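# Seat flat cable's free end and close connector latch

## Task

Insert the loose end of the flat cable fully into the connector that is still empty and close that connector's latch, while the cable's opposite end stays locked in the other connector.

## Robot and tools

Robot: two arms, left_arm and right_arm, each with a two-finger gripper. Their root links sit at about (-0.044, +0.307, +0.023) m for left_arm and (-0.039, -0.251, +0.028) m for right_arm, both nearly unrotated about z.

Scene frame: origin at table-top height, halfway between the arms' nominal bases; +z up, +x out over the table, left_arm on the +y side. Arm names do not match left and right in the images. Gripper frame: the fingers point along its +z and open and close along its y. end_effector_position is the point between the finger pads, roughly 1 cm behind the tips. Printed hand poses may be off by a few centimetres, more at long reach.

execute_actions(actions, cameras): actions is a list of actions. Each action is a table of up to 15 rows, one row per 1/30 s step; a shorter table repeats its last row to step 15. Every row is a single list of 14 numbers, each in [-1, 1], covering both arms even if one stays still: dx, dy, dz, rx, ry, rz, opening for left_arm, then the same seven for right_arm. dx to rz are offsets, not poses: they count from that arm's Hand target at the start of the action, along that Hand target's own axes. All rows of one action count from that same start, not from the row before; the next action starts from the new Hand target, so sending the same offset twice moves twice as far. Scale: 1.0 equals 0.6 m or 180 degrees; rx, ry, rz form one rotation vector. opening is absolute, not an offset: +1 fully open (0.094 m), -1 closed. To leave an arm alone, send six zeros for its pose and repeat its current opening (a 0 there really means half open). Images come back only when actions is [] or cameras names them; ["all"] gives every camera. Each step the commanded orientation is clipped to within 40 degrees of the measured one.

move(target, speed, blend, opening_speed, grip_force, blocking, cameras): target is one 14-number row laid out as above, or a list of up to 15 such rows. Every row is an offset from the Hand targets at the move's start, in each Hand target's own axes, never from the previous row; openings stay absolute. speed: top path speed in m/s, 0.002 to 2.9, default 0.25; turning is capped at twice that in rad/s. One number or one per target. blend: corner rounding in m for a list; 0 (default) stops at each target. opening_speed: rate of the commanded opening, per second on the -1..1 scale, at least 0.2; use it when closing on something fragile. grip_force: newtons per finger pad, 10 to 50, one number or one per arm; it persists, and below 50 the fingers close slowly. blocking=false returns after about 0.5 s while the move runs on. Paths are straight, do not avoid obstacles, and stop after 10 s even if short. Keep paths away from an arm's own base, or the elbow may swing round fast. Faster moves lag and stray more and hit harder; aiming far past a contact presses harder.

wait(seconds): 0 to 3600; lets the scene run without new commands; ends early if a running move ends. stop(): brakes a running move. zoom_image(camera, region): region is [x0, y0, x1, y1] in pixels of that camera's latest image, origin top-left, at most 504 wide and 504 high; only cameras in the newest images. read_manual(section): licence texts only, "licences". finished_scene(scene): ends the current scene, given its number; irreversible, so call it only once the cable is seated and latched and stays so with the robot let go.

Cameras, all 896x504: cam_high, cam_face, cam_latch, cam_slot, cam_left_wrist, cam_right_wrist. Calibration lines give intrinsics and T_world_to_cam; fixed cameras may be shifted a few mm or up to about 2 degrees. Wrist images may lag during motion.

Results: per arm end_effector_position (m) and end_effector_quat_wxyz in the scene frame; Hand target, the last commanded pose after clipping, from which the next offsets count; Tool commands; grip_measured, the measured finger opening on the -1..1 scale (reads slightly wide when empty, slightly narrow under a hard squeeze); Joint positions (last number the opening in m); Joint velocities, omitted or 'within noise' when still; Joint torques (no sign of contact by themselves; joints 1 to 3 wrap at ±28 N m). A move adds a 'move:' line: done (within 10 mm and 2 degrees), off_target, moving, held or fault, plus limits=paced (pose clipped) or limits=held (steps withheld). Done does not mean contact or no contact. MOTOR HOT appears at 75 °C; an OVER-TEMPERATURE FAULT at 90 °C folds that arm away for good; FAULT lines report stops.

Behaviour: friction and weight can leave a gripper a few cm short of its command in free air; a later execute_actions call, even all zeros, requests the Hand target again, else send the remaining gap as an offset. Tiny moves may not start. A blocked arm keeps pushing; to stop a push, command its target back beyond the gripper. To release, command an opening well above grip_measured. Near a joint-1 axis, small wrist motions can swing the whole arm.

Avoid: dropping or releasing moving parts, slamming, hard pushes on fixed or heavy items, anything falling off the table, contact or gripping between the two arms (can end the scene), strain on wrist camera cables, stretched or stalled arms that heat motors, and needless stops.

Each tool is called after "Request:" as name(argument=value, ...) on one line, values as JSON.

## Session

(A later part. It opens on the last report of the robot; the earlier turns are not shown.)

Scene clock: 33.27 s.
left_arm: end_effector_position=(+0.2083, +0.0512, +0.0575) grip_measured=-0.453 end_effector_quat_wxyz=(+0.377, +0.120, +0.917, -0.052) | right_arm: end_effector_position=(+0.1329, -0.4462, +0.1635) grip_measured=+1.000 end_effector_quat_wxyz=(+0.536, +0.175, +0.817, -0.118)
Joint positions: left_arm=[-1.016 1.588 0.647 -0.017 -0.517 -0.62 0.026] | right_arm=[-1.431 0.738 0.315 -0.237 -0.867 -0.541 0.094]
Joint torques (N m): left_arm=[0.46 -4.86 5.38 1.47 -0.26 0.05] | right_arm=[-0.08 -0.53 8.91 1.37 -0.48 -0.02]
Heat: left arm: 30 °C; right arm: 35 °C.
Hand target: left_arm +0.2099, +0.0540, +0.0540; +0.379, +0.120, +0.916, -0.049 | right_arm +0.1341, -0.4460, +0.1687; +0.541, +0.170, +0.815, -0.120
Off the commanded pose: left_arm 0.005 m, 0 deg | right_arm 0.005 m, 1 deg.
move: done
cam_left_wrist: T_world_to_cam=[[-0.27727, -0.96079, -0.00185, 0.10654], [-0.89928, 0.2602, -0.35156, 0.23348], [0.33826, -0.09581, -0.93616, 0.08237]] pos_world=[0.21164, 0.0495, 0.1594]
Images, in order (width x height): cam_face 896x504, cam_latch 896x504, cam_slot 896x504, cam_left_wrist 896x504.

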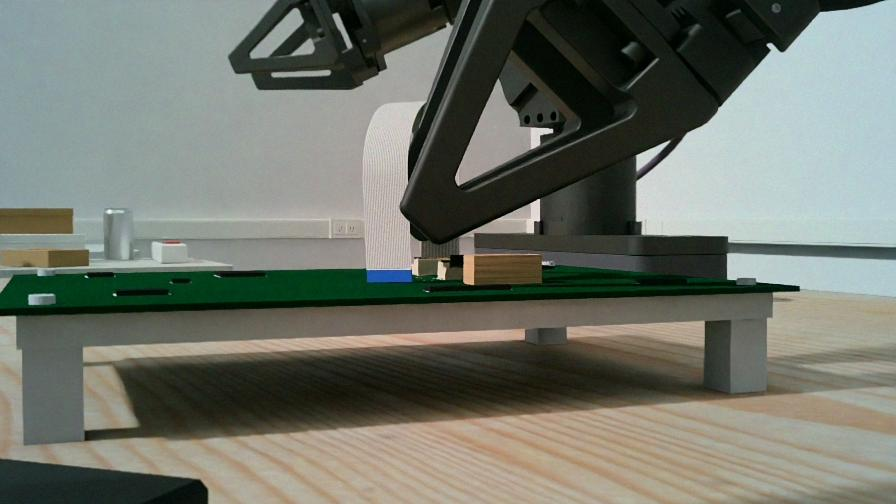

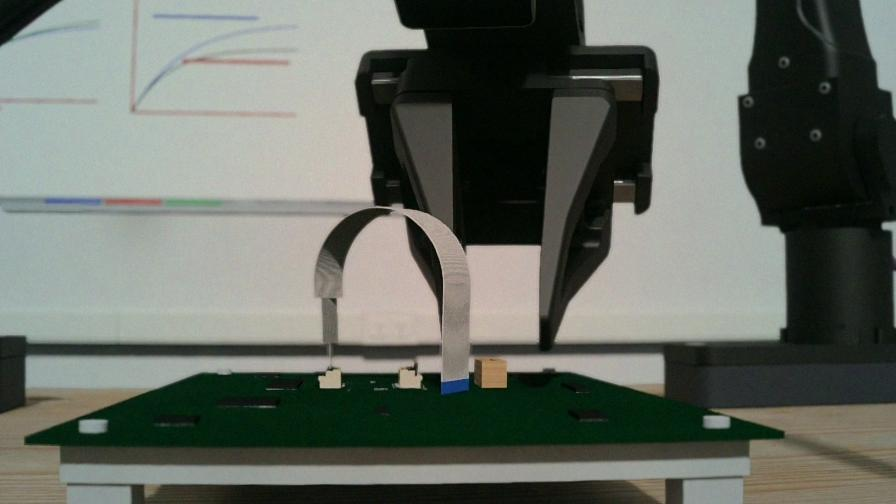

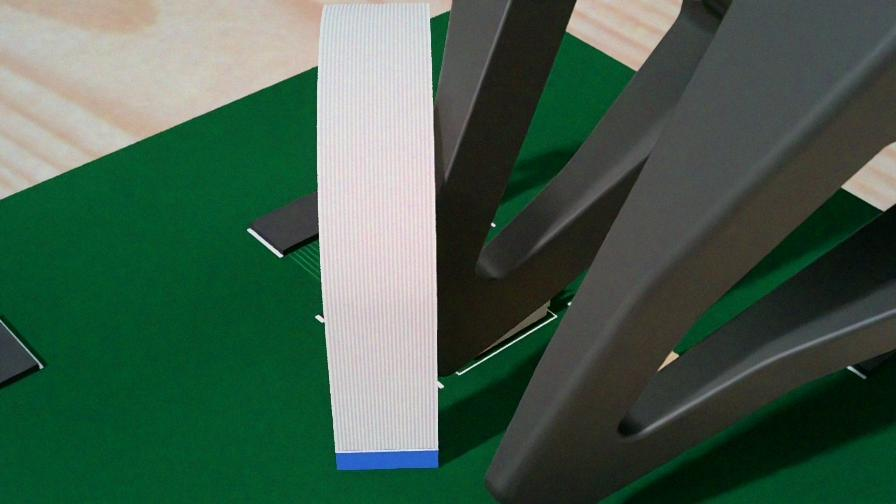

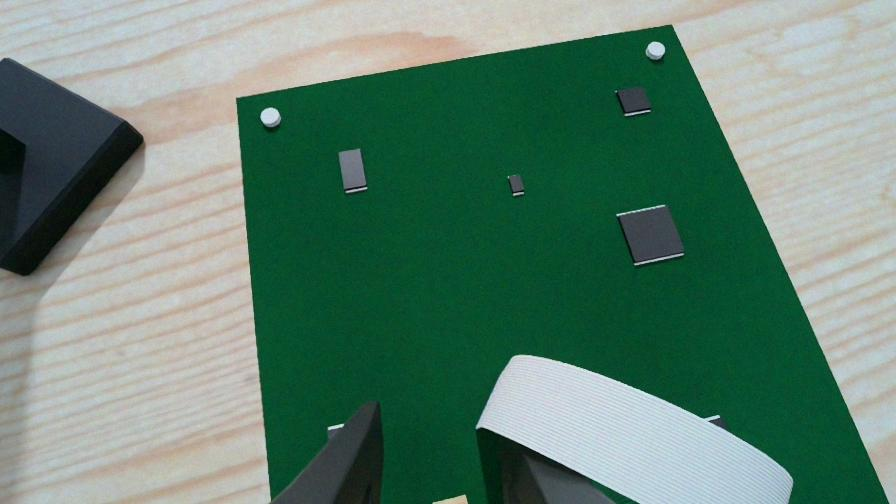

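Request:
move(target=[[0,-0.005,-0.06,0,0,0,-0.3,0,0,0,0,0,0,1]], speed=0.12, cameras=["cam_latch","cam_face","cam_slot","cam_left_wrist"])

Scene clock: 36.07 s.
left_arm: end_effector_position=(+0.1832, +0.0570, +0.0701) grip_measured=-0.303 end_effector_quat_wxyz=(+0.366, +0.128, +0.921, -0.044) | right_arm: end_effector_position=(+0.1329, -0.4462, +0.1635) grip_measured=+1.000 end_effector_quat_wxyz=(+0.536, +0.175, +0.817, -0.118)
Joint positions: left_arm=[-1.087 1.494 0.647 -0.173 -0.547 -0.684 0.033] | right_arm=[-1.431 0.738 0.315 -0.237 -0.867 -0.541 0.094]
Joint torques (N m): left_arm=[-0.39 -7.06 6.65 1.09 -0.47 -0.08] | right_arm=[-0.13 -0.51 8.92 1.37 -0.46 0]
Heat: left arm: 30 °C; right arm: 35 °C.
Hand target: left_arm +0.1846, +0.0576, +0.0795; +0.379, +0.120, +0.916, -0.049 | right_arm +0.1341, -0.4460, +0.1687; +0.541, +0.170, +0.815, -0.120
Off the commanded pose: left_arm 0.009 m, 2 deg | right_arm 0.005 m, 1 deg.
move: done
cam_left_wrist: T_world_to_cam=[[-0.2861, -0.95801, -0.01896, 0.10787], [-0.90329, 0.27625, -0.32826, 0.21193], [0.31971, -0.07678, -0.9444, 0.10601]] pos_world=[0.1884, 0.05294, 0.17173]
Images, in order (width x height): cam_face 896x504, cam_latch 896x504, cam_slot 896x504, cam_left_wrist 896x504.

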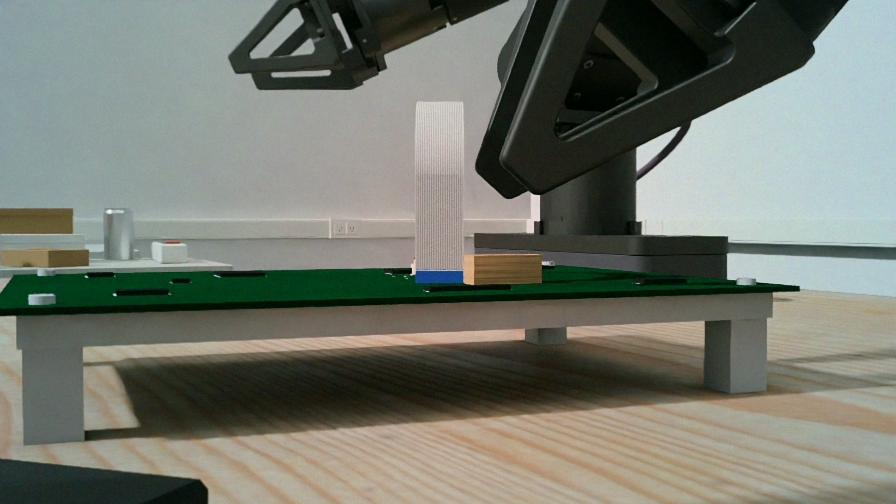

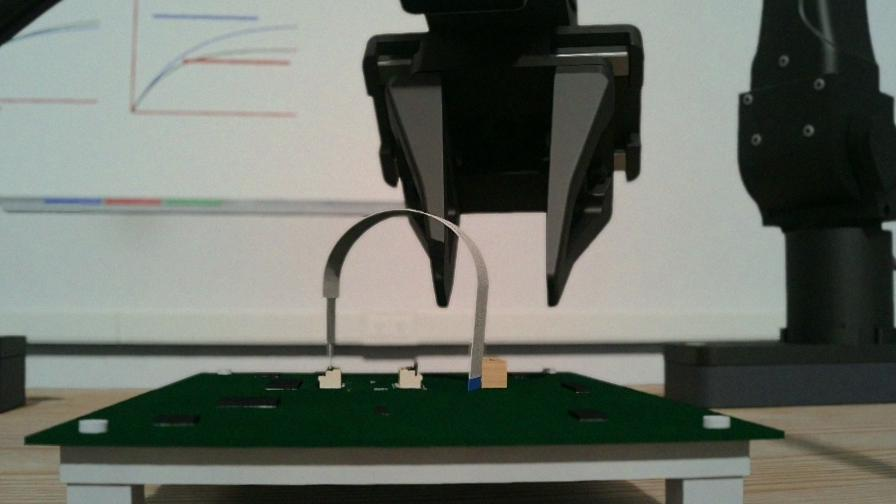

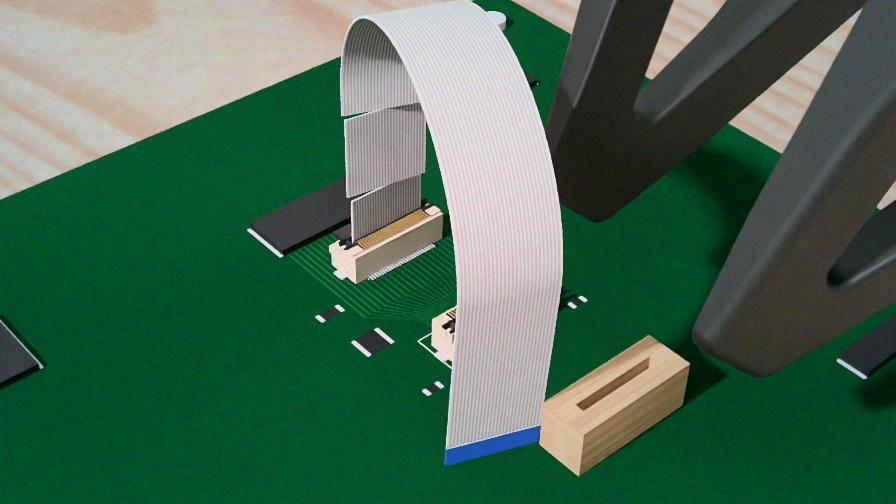

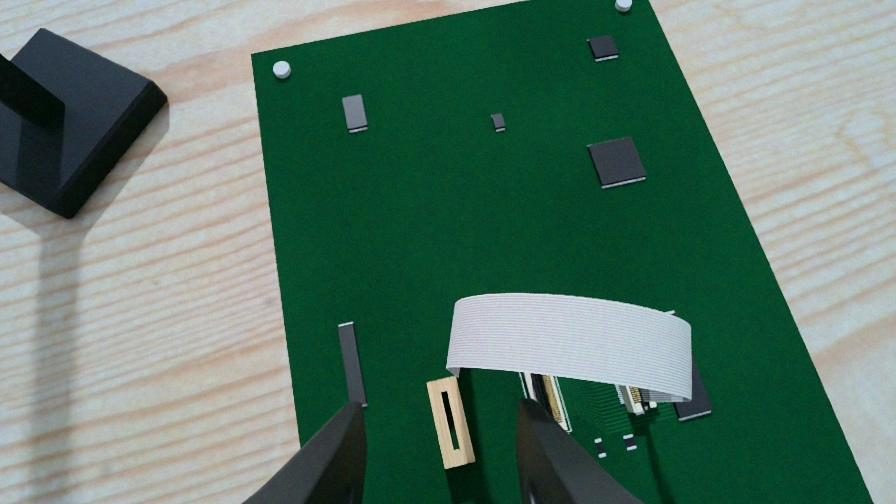

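Request:
move(target=[[-0.001,-0.0065,0.001,0.047,0,0.047,-0.42,0,0,0,0,0,0,1],[0.0018,-0.0015,0.0595,0.047,0,0.047,-0.42,0,0,0,0,0,0,1]], speed=0.1, blend=[0.003,0], cameras=["cam_latch","cam_face","cam_slot","cam_left_wrist"])

Scene clock: 41.40 s.
left_arm: end_effector_position=(+0.2066, +0.0490, +0.0563) grip_measured=-0.417 end_effector_quat_wxyz=(+0.369, +0.214, +0.900, -0.089) | right_arm: end_effector_position=(+0.1329, -0.4462, +0.1635) grip_measured=+1.000 end_effector_quat_wxyz=(+0.536, +0.175, +0.817, -0.118)
Joint positions: left_arm=[-0.944 1.53 0.562 0.109 -0.347 -0.378 0.027] | right_arm=[-1.431 0.738 0.315 -0.237 -0.867 -0.541 0.094]
Joint torques (N m): left_arm=[0.42 -4.45 5.53 1.64 -0.14 0.07] | right_arm=[-0.08 -0.43 8.91 1.37 -0.46 -0.01]
Heat: left arm: 30 °C; right arm: 35 °C.
Hand target: left_arm +0.2079, +0.0506, +0.0534; +0.372, +0.215, +0.899, -0.088 | right_arm +0.1341, -0.4460, +0.1687; +0.541, +0.170, +0.815, -0.120
Off the commanded pose: left_arm 0.003 m, 0 deg | right_arm 0.005 m, 1 deg.
move: done; blend cut to 0 m at target 1
cam_left_wrist: T_world_to_cam=[[-0.46744, -0.88401, -0.00525, 0.13971], [-0.82708, 0.43942, -0.3505, 0.2083], [0.31215, -0.15949, -0.93655, 0.09007]] pos_world=[0.20947, 0.04634, 0.1581]
Images, in order (width x height): cam_face 896x504, cam_latch 896x504, cam_slot 896x504, cam_left_wrist 896x504.

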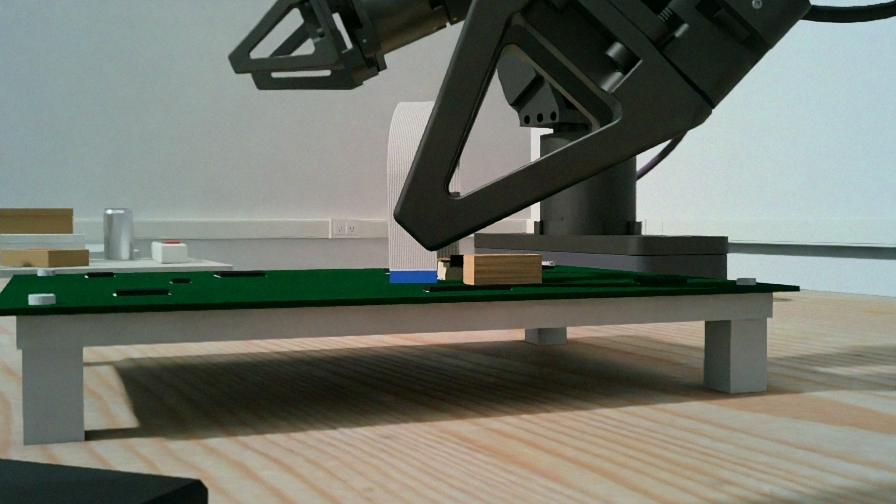

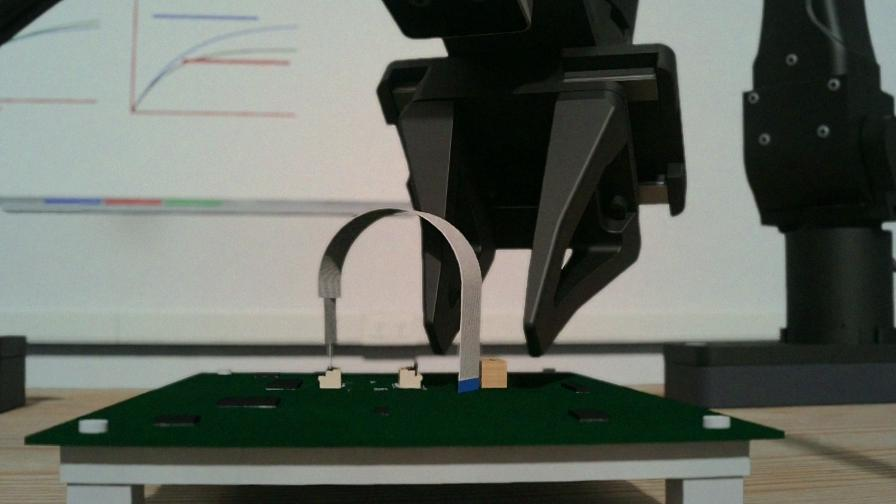

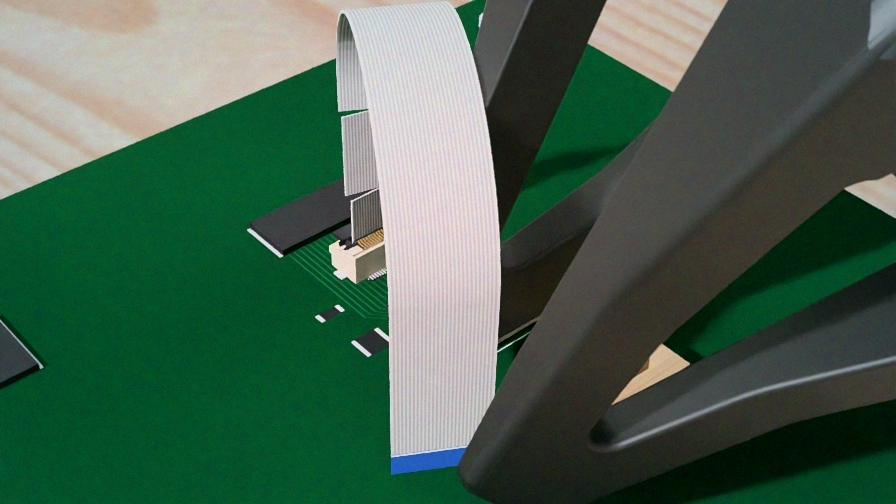

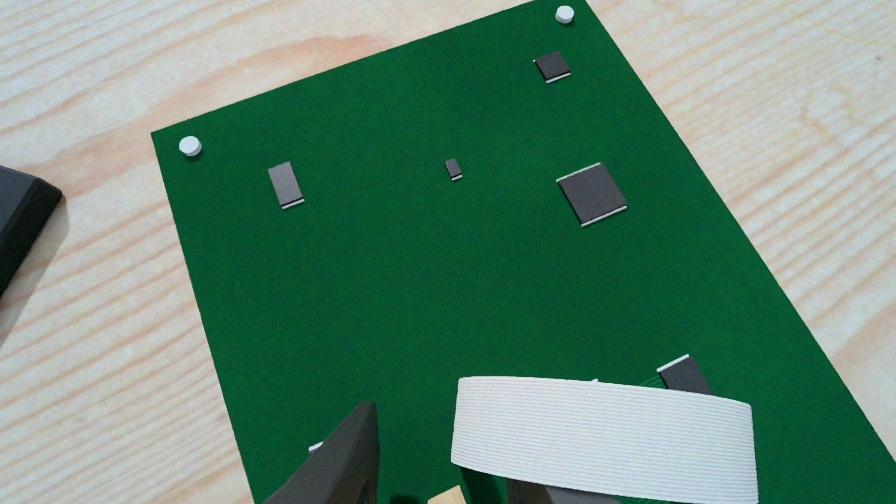

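Request:
move(target=[[-0.008,-0.006,0.008,0,0,0,-0.42,0,0,0,0,0,0,1],[-0.008,-0.006,0.008,0,0,0,-1,0,0,0,0,0,0,1]], speed=0.06, grip_force=30, cameras=["cam_latch","cam_face","cam_slot","cam_left_wrist"])

Scene clock: 44.67 s.
left_arm: end_effector_position=(+0.2072, +0.0474, +0.0497) grip_measured=-0.982 end_effector_quat_wxyz=(+0.366, +0.217, +0.901, -0.087) | right_arm: end_effector_position=(+0.1329, -0.4462, +0.1635) grip_measured=+1.000 end_effector_quat_wxyz=(+0.536, +0.175, +0.817, -0.118)
Joint positions: left_arm=[-0.944 1.56 0.562 0.132 -0.345 -0.376 0.001] | right_arm=[-1.431 0.738 0.315 -0.237 -0.867 -0.541 0.094]
Joint torques (N m): left_arm=[0.46 -4.52 8.12 1.41 -0.16 0.04] | right_arm=[-0.12 -0.46 8.92 1.38 -0.48 -0.01]
Heat: left arm: 30 °C; right arm: 35 °C.
Hand target: left_arm +0.2124, +0.0443, +0.0534; +0.372, +0.215, +0.899, -0.088 | right_arm +0.1341, -0.4460, +0.1687; +0.541, +0.170, +0.815, -0.120
Off the commanded pose: left_arm 0.007 m, 1 deg | right_arm 0.005 m, 1 deg.
grip_force (N): 30, 30
move: done; target 2's new opening was sent with left_arm's hand 0.011 m and 2 deg from that target
cam_left_wrist: T_world_to_cam=[[-0.47041, -0.88241, -0.00825, 0.1392], [-0.82731, 0.44424, -0.34381, 0.20663], [0.30705, -0.15491, -0.939, 0.08447]] pos_world=[0.21049, 0.04412, 0.15151]
Images, in order (width x height): cam_face 896x504, cam_latch 896x504, cam_slot 896x504, cam_left_wrist 896x504.

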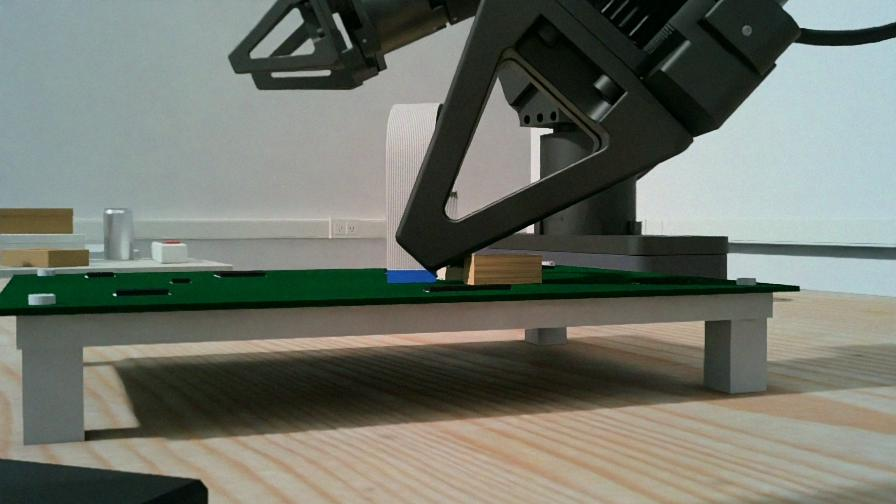

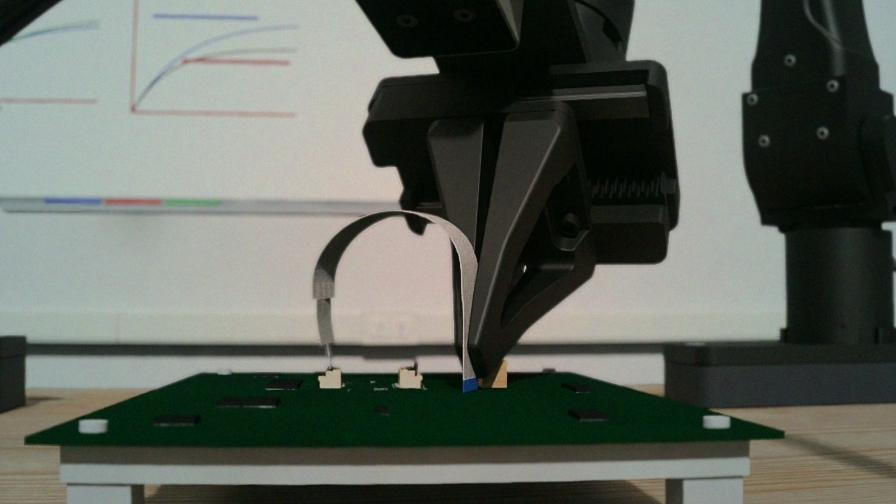

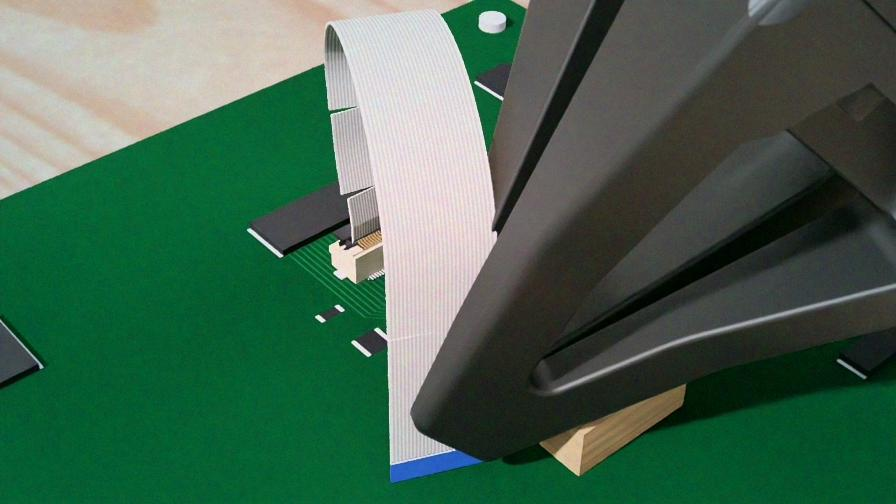

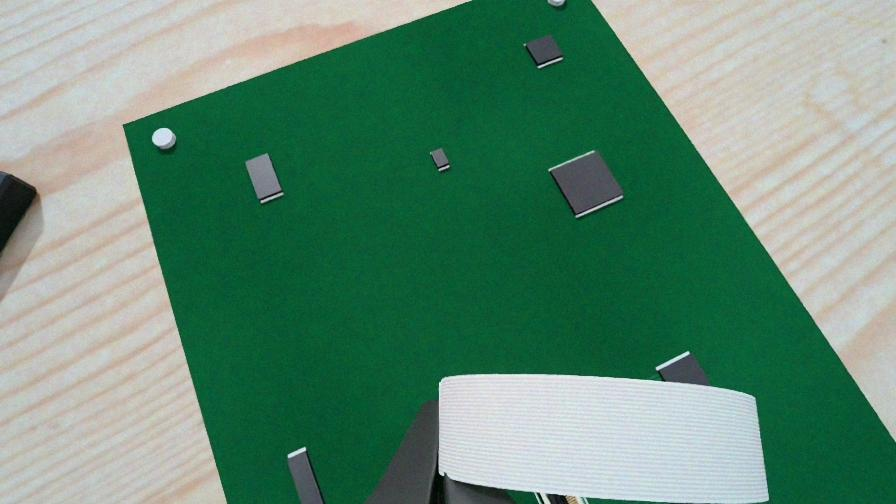

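Request:
move(target=[[0,0,0,0,0,0,-0.7,0,0,0,0,0,0,1],[-0.0103,0,-0.005,0,0,0,-0.7,0,0,0,0,0,0,1],[-0.0103,0,-0.005,0,0,0,-1,0,0,0,0,0,0,1]], speed=0.06, cameras=["cam_latch","cam_face","cam_slot"])

Scene clock: 48.77 s.
left_arm: end_effector_position=(+0.2074, +0.0479, +0.0497) grip_measured=-0.982 end_effector_quat_wxyz=(+0.361, +0.219, +0.902, -0.085) | right_arm: end_effector_position=(+0.1329, -0.4462, +0.1635) grip_measured=+1.000 end_effector_quat_wxyz=(+0.536, +0.175, +0.817, -0.118)
Joint positions: left_arm=[-0.94 1.56 0.572 0.112 -0.339 -0.373 0.001] | right_arm=[-1.431 0.738 0.315 -0.237 -0.867 -0.541 0.094]
Joint torques (N m): left_arm=[0.44 -5.76 9.07 1.26 -0.2 0.04] | right_arm=[-0.1 -0.4 8.9 1.37 -0.47 -0.01]
Heat: left arm: 30 °C; right arm: 35 °C.
Hand target: left_arm +0.2144, +0.0431, +0.0600; +0.372, +0.215, +0.899, -0.088 | right_arm +0.1341, -0.4460, +0.1687; +0.541, +0.170, +0.815, -0.120
Off the commanded pose: left_arm 0.013 m, 1 deg | right_arm 0.005 m, 1 deg.
grip_force (N): 30, 30
move: off_target (left_arm); target 3's new opening was sent with left_arm's hand 0.017 m and 2 deg from that target
Images, in order (width x height): cam_face 896x504, cam_latch 896x504, cam_slot 896x504.

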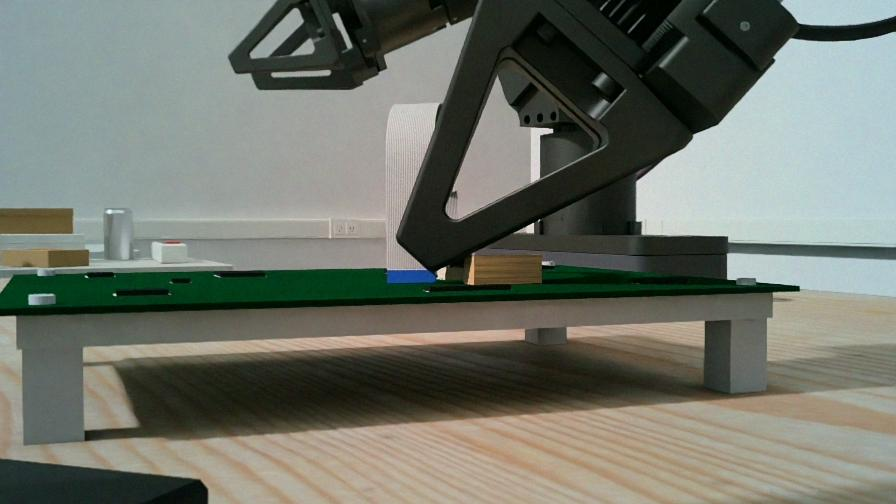

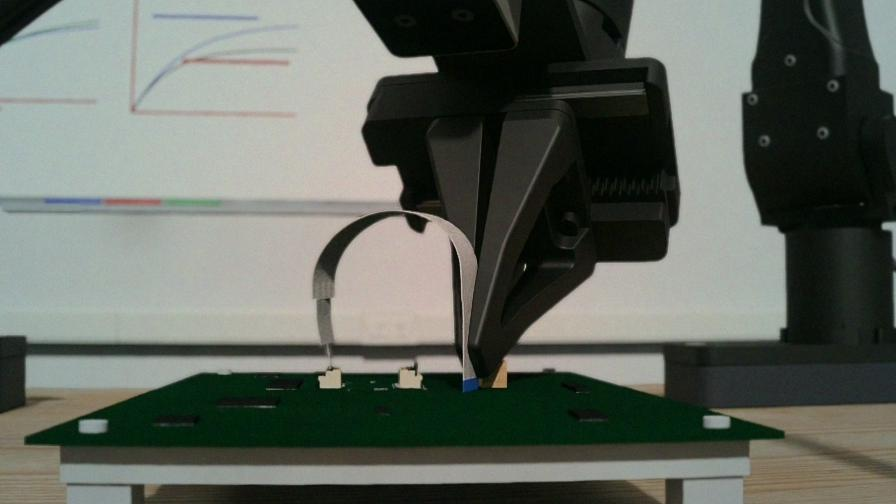

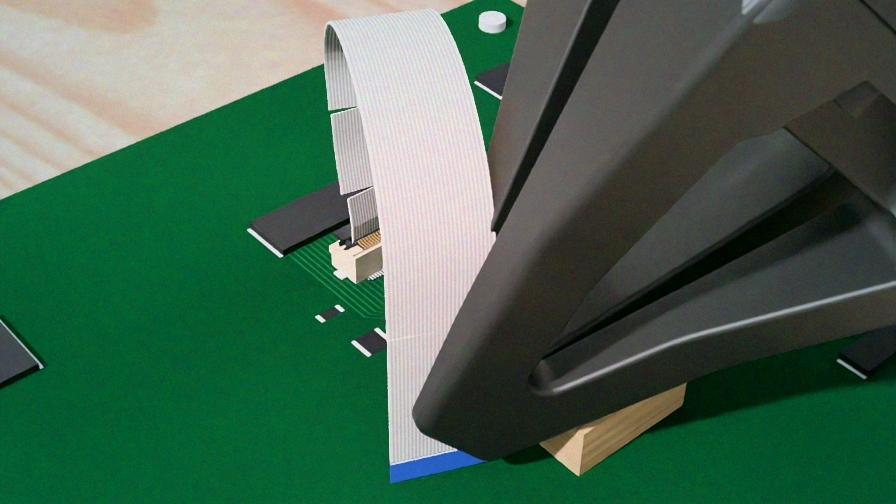

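Request:
move(target=[[0,0,0,0,0,0,-0.7,0,0,0,0,0,0,1],[-0.013,0,-0.011,0,0,0,-0.7,0,0,0,0,0,0,1]], speed=0.06, cameras=["cam_latch","cam_slot"])

Scene clock: 50.67 s.
left_arm: end_effector_position=(+0.2054, +0.0523, +0.0486) grip_measured=-0.702 end_effector_quat_wxyz=(+0.349, +0.223, +0.907, -0.073) | right_arm: end_effector_position=(+0.1329, -0.4462, +0.1635) grip_measured=+1.000 end_effector_quat_wxyz=(+0.536, +0.175, +0.817, -0.118)
Joint positions: left_arm=[-0.938 1.553 0.589 0.052 -0.339 -0.372 0.014] | right_arm=[-1.431 0.738 0.315 -0.237 -0.867 -0.541 0.094]
Joint torques (N m): left_arm=[0.43 -7.65 9.73 1.28 -0.19 0.06] | right_arm=[-0.09 -0.49 8.88 1.38 -0.48 -0.01]
Heat: left arm: 30 °C; right arm: 35 °C.
Hand target: left_arm +0.2152, +0.0429, +0.0700; +0.372, +0.215, +0.899, -0.088 | right_arm +0.1341, -0.4460, +0.1687; +0.541, +0.170, +0.815, -0.120
Off the commanded pose: left_arm 0.026 m, 3 deg | right_arm 0.005 m, 1 deg.
grip_force (N): 30, 30
move: off_target (left_arm)

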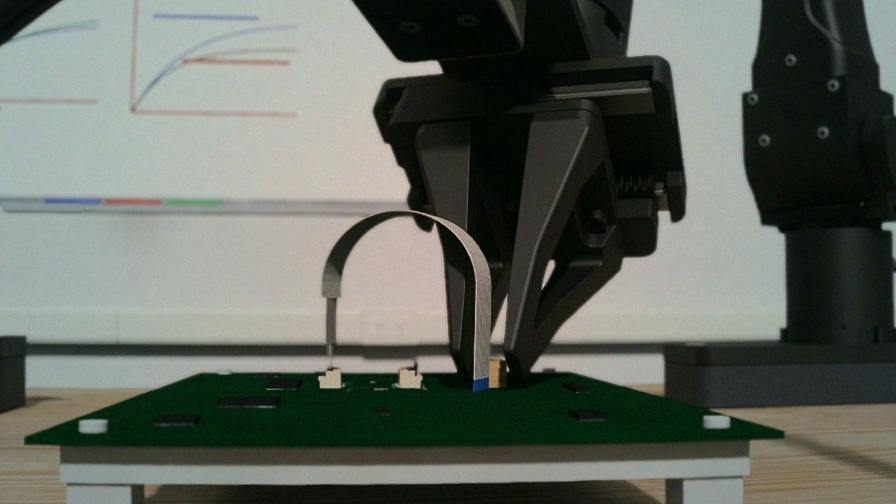

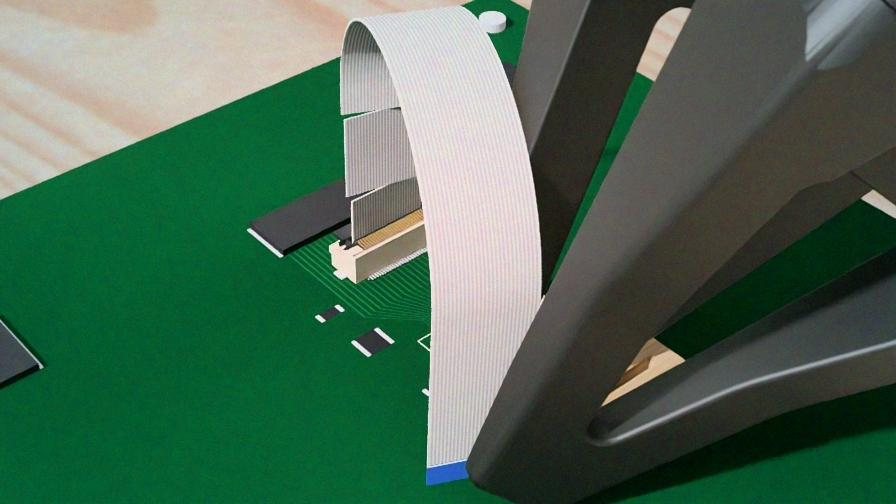

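Request:
move(target=[[0.0258,0.0052,-0.06,0,0,0,-0.5,0,0,0,0,0,0,1],[0.0258,0.0052,0.0083,0,0,0,-0.5,0,0,0,0,0,0,1]], speed=0.1, cameras=["cam_latch","cam_slot","cam_face"])

Scene clock: 53.83 s.
left_arm: end_effector_position=(+0.2058, +0.0516, +0.0537) grip_measured=-0.502 end_effector_quat_wxyz=(+0.364, +0.216, +0.902, -0.084) | right_arm: end_effector_position=(+0.1329, -0.4462, +0.1635) grip_measured=+1.000 end_effector_quat_wxyz=(+0.536, +0.175, +0.817, -0.118)
Joint positions: left_arm=[-0.941 1.531 0.561 0.099 -0.346 -0.375 0.023] | right_arm=[-1.431 0.738 0.315 -0.237 -0.867 -0.541 0.094]
Joint torques (N m): left_arm=[0.38 -4.36 6.82 1.61 -0.15 0.06] | right_arm=[-0.12 -0.46 8.91 1.38 -0.47 0]
Heat: left arm: 30 °C; right arm: 35 °C.
Hand target: left_arm +0.2099, +0.0490, +0.0557; +0.372, +0.215, +0.899, -0.088 | right_arm +0.1341, -0.4460, +0.1687; +0.541, +0.170, +0.815, -0.120
Off the commanded pose: left_arm 0.005 m, 1 deg | right_arm 0.005 m, 1 deg.
grip_force (N): 30, 30
move: done
Images, in order (width x height): cam_face 896x504, cam_latch 896x504, cam_slot 896x504.

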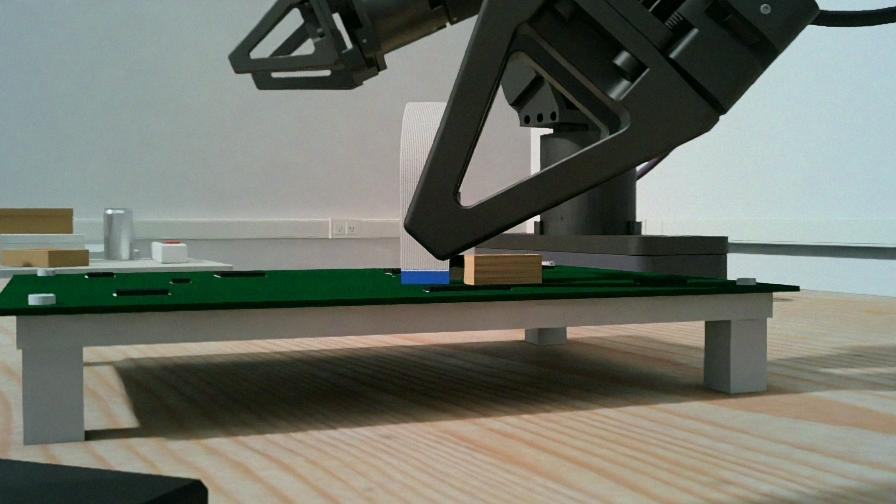

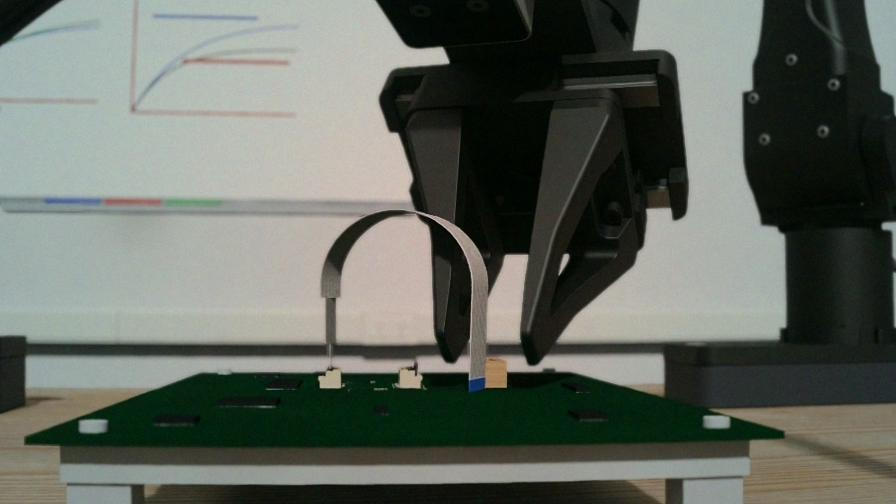

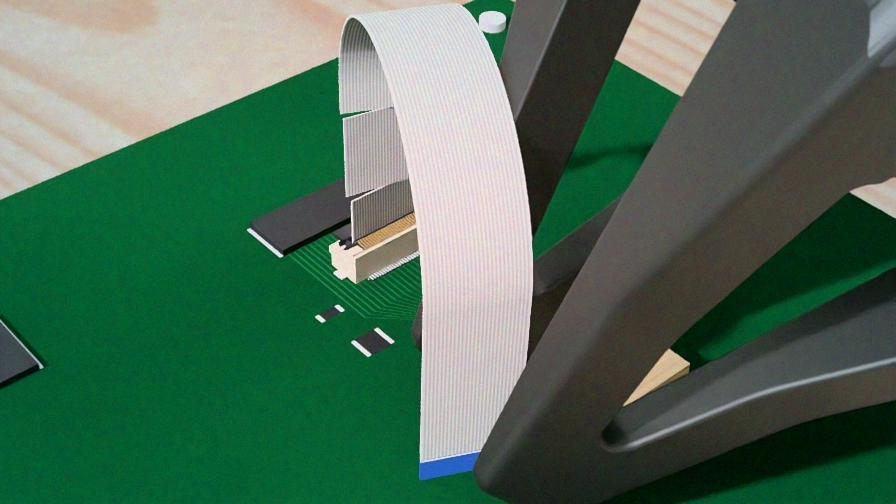

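Request:
move(target=[[-0.016,-0.003,0.002,0,0,0,-0.5,0,0,0,0,0,0,1],[-0.016,-0.003,0.002,0,0,0,-1,0,0,0,0,0,0,1]], speed=0.08, cameras=["cam_latch","cam_slot","cam_face"])

Scene clock: 56.57 s.
left_arm: end_effector_position=(+0.2079, +0.0518, +0.0530) grip_measured=-0.983 end_effector_quat_wxyz=(+0.362, +0.218, +0.902, -0.082) | right_arm: end_effector_position=(+0.1329, -0.4462, +0.1635) grip_measured=+1.000 end_effector_quat_wxyz=(+0.536, +0.175, +0.817, -0.118)
Joint positions: left_arm=[-0.933 1.538 0.569 0.094 -0.34 -0.367 0.001] | right_arm=[-1.431 0.738 0.315 -0.237 -0.867 -0.541 0.094]
Joint torques (N m): left_arm=[0.42 -4.45 9.89 1.37 -0.17 0.06] | right_arm=[-0.08 -0.44 8.91 1.38 -0.47 -0.01]
Heat: left arm: 30 °C; right arm: 35 °C.
Hand target: left_arm +0.2159, +0.0440, +0.0615; +0.372, +0.215, +0.899, -0.088 | right_arm +0.1341, -0.4460, +0.1687; +0.541, +0.170, +0.815, -0.120
Off the commanded pose: left_arm 0.014 m, 1 deg | right_arm 0.005 m, 1 deg.
grip_force (N): 30, 30
move: off_target (left_arm); target 2's new opening was sent with left_arm's hand 0.014 m and 1 deg from that target
Images, in order (width x height): cam_face 896x504, cam_latch 896x504, cam_slot 896x504.

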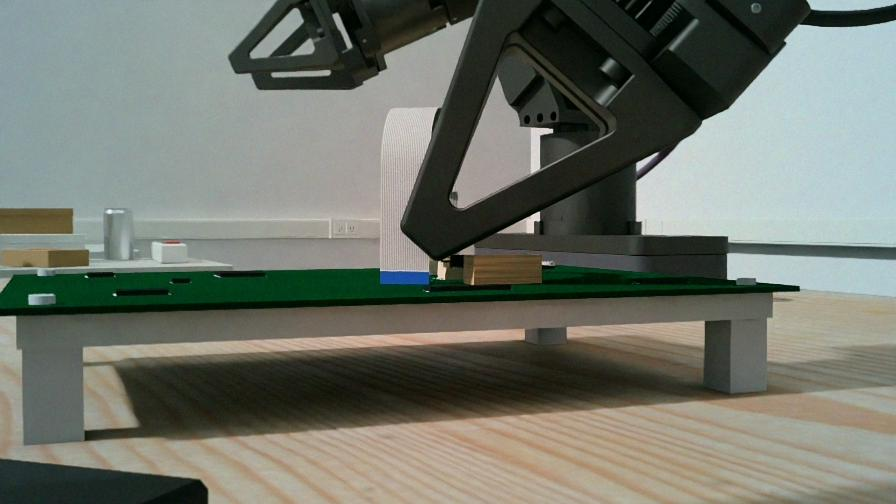

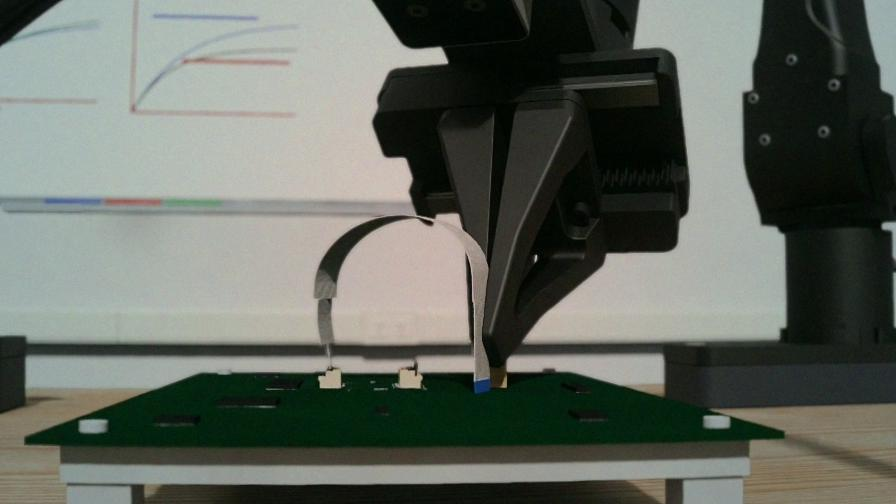

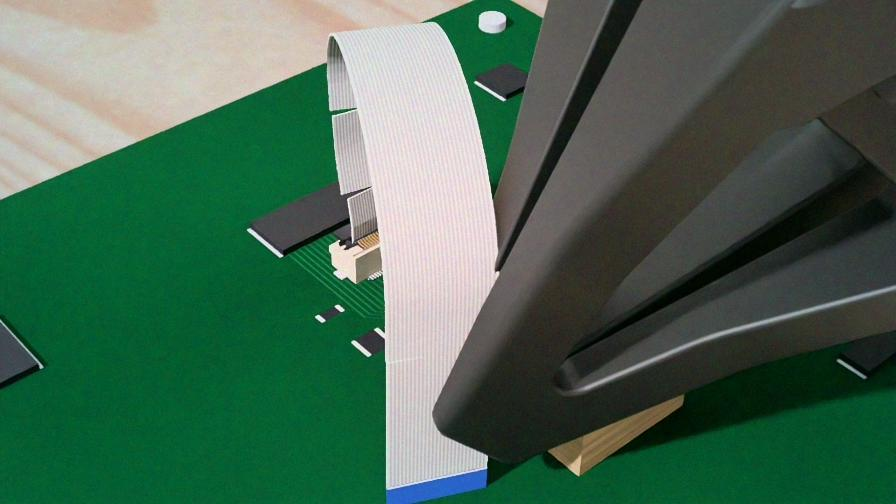

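Request:
move(target=[[-0.026,0,-0.026,0,0,0,-1,0,0,0,0,0,0,1],[0,-0.042,-0.0438,-0.0943,0,-0.0943,-1,0,0,0,0,0,0,1]], speed=0.08, blend=[0.005,0], cameras=["cam_latch","cam_slot","cam_face","cam_left_wrist"])

Scene clock: 61.67 s.
left_arm: end_effector_position=(+0.1816, +0.0377, +0.0701) grip_measured=-0.984 end_effector_quat_wxyz=(+0.365, +0.033, +0.930, -0.004) | right_arm: end_effector_position=(+0.1329, -0.4462, +0.1635) grip_measured=+1.000 end_effector_quat_wxyz=(+0.536, +0.175, +0.817, -0.118)
Joint positions: left_arm=[-1.172 1.671 0.86 -0.401 -0.672 -1.006 0.001] | right_arm=[-1.431 0.738 0.315 -0.237 -0.867 -0.541 0.094]
Joint torques (N m): left_arm=[-0.32 -5.59 10.06 0.79 -0.67 -0.11] | right_arm=[-0.1 -0.49 8.83 1.37 -0.46 -0.01]
Heat: left arm: 30 °C; right arm: 35 °C.
Hand target: left_arm +0.1880, +0.0297, +0.0802; +0.382, +0.023, +0.924, -0.009 | right_arm +0.1341, -0.4460, +0.1687; +0.541, +0.170, +0.815, -0.120
Off the commanded pose: left_arm 0.014 m, 2 deg | right_arm 0.005 m, 1 deg.
grip_force (N): 30, 30
move: off_target (left_arm)
cam_left_wrist: T_world_to_cam=[[-0.08343, -0.99626, -0.02236, 0.05379], [-0.94312, 0.08619, -0.32109, 0.22973], [0.32181, -0.0057, -0.94679, 0.10221]] pos_world=[0.18826, 0.03437, 0.17174]
Images, in order (width x height): cam_face 896x504, cam_latch 896x504, cam_slot 896x504, cam_left_wrist 896x504.

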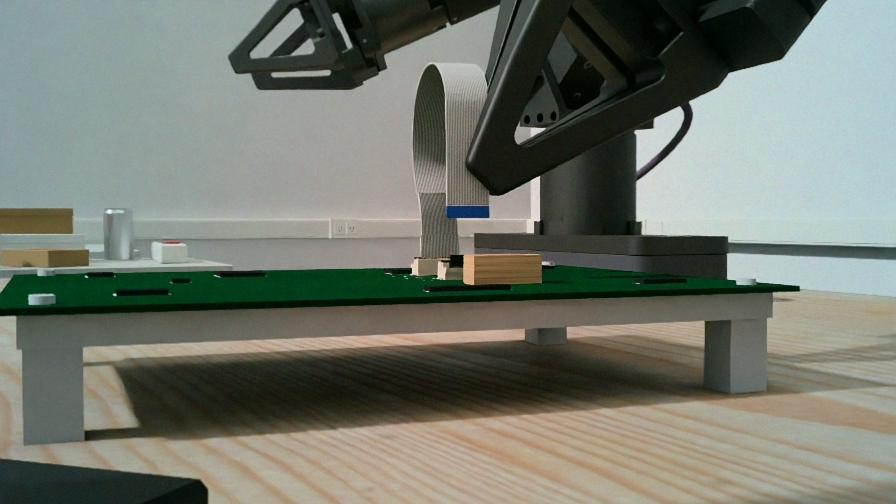

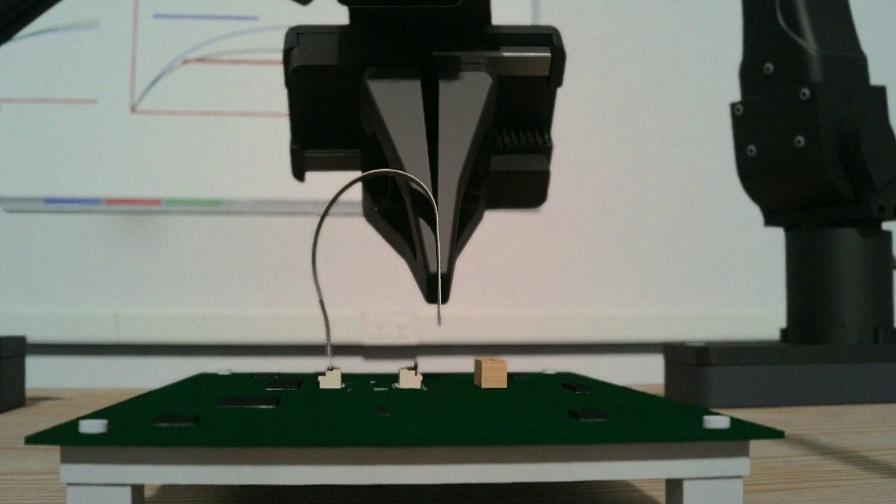

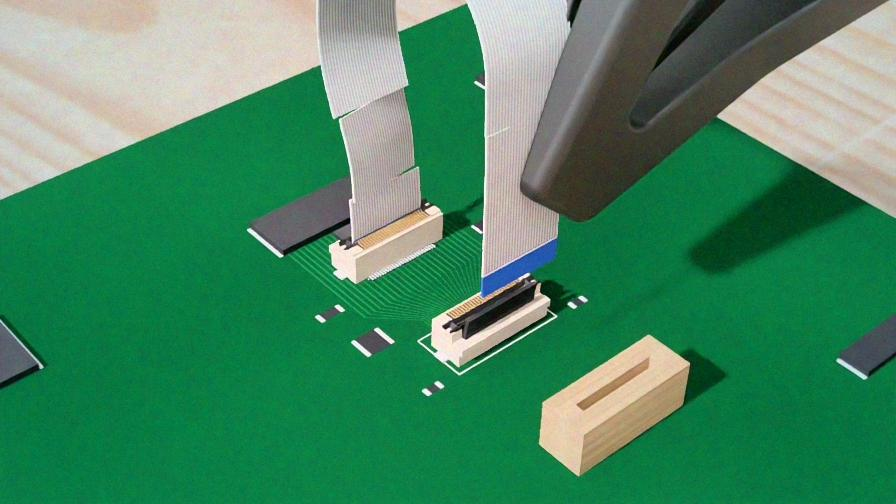

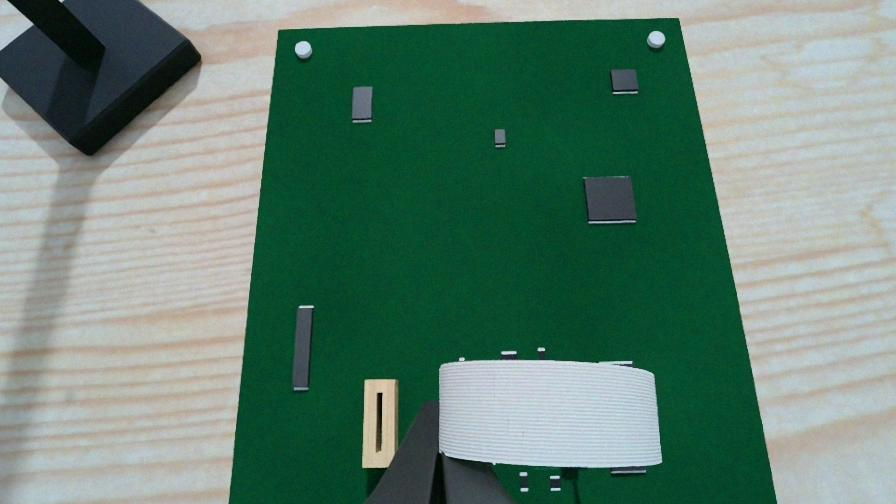

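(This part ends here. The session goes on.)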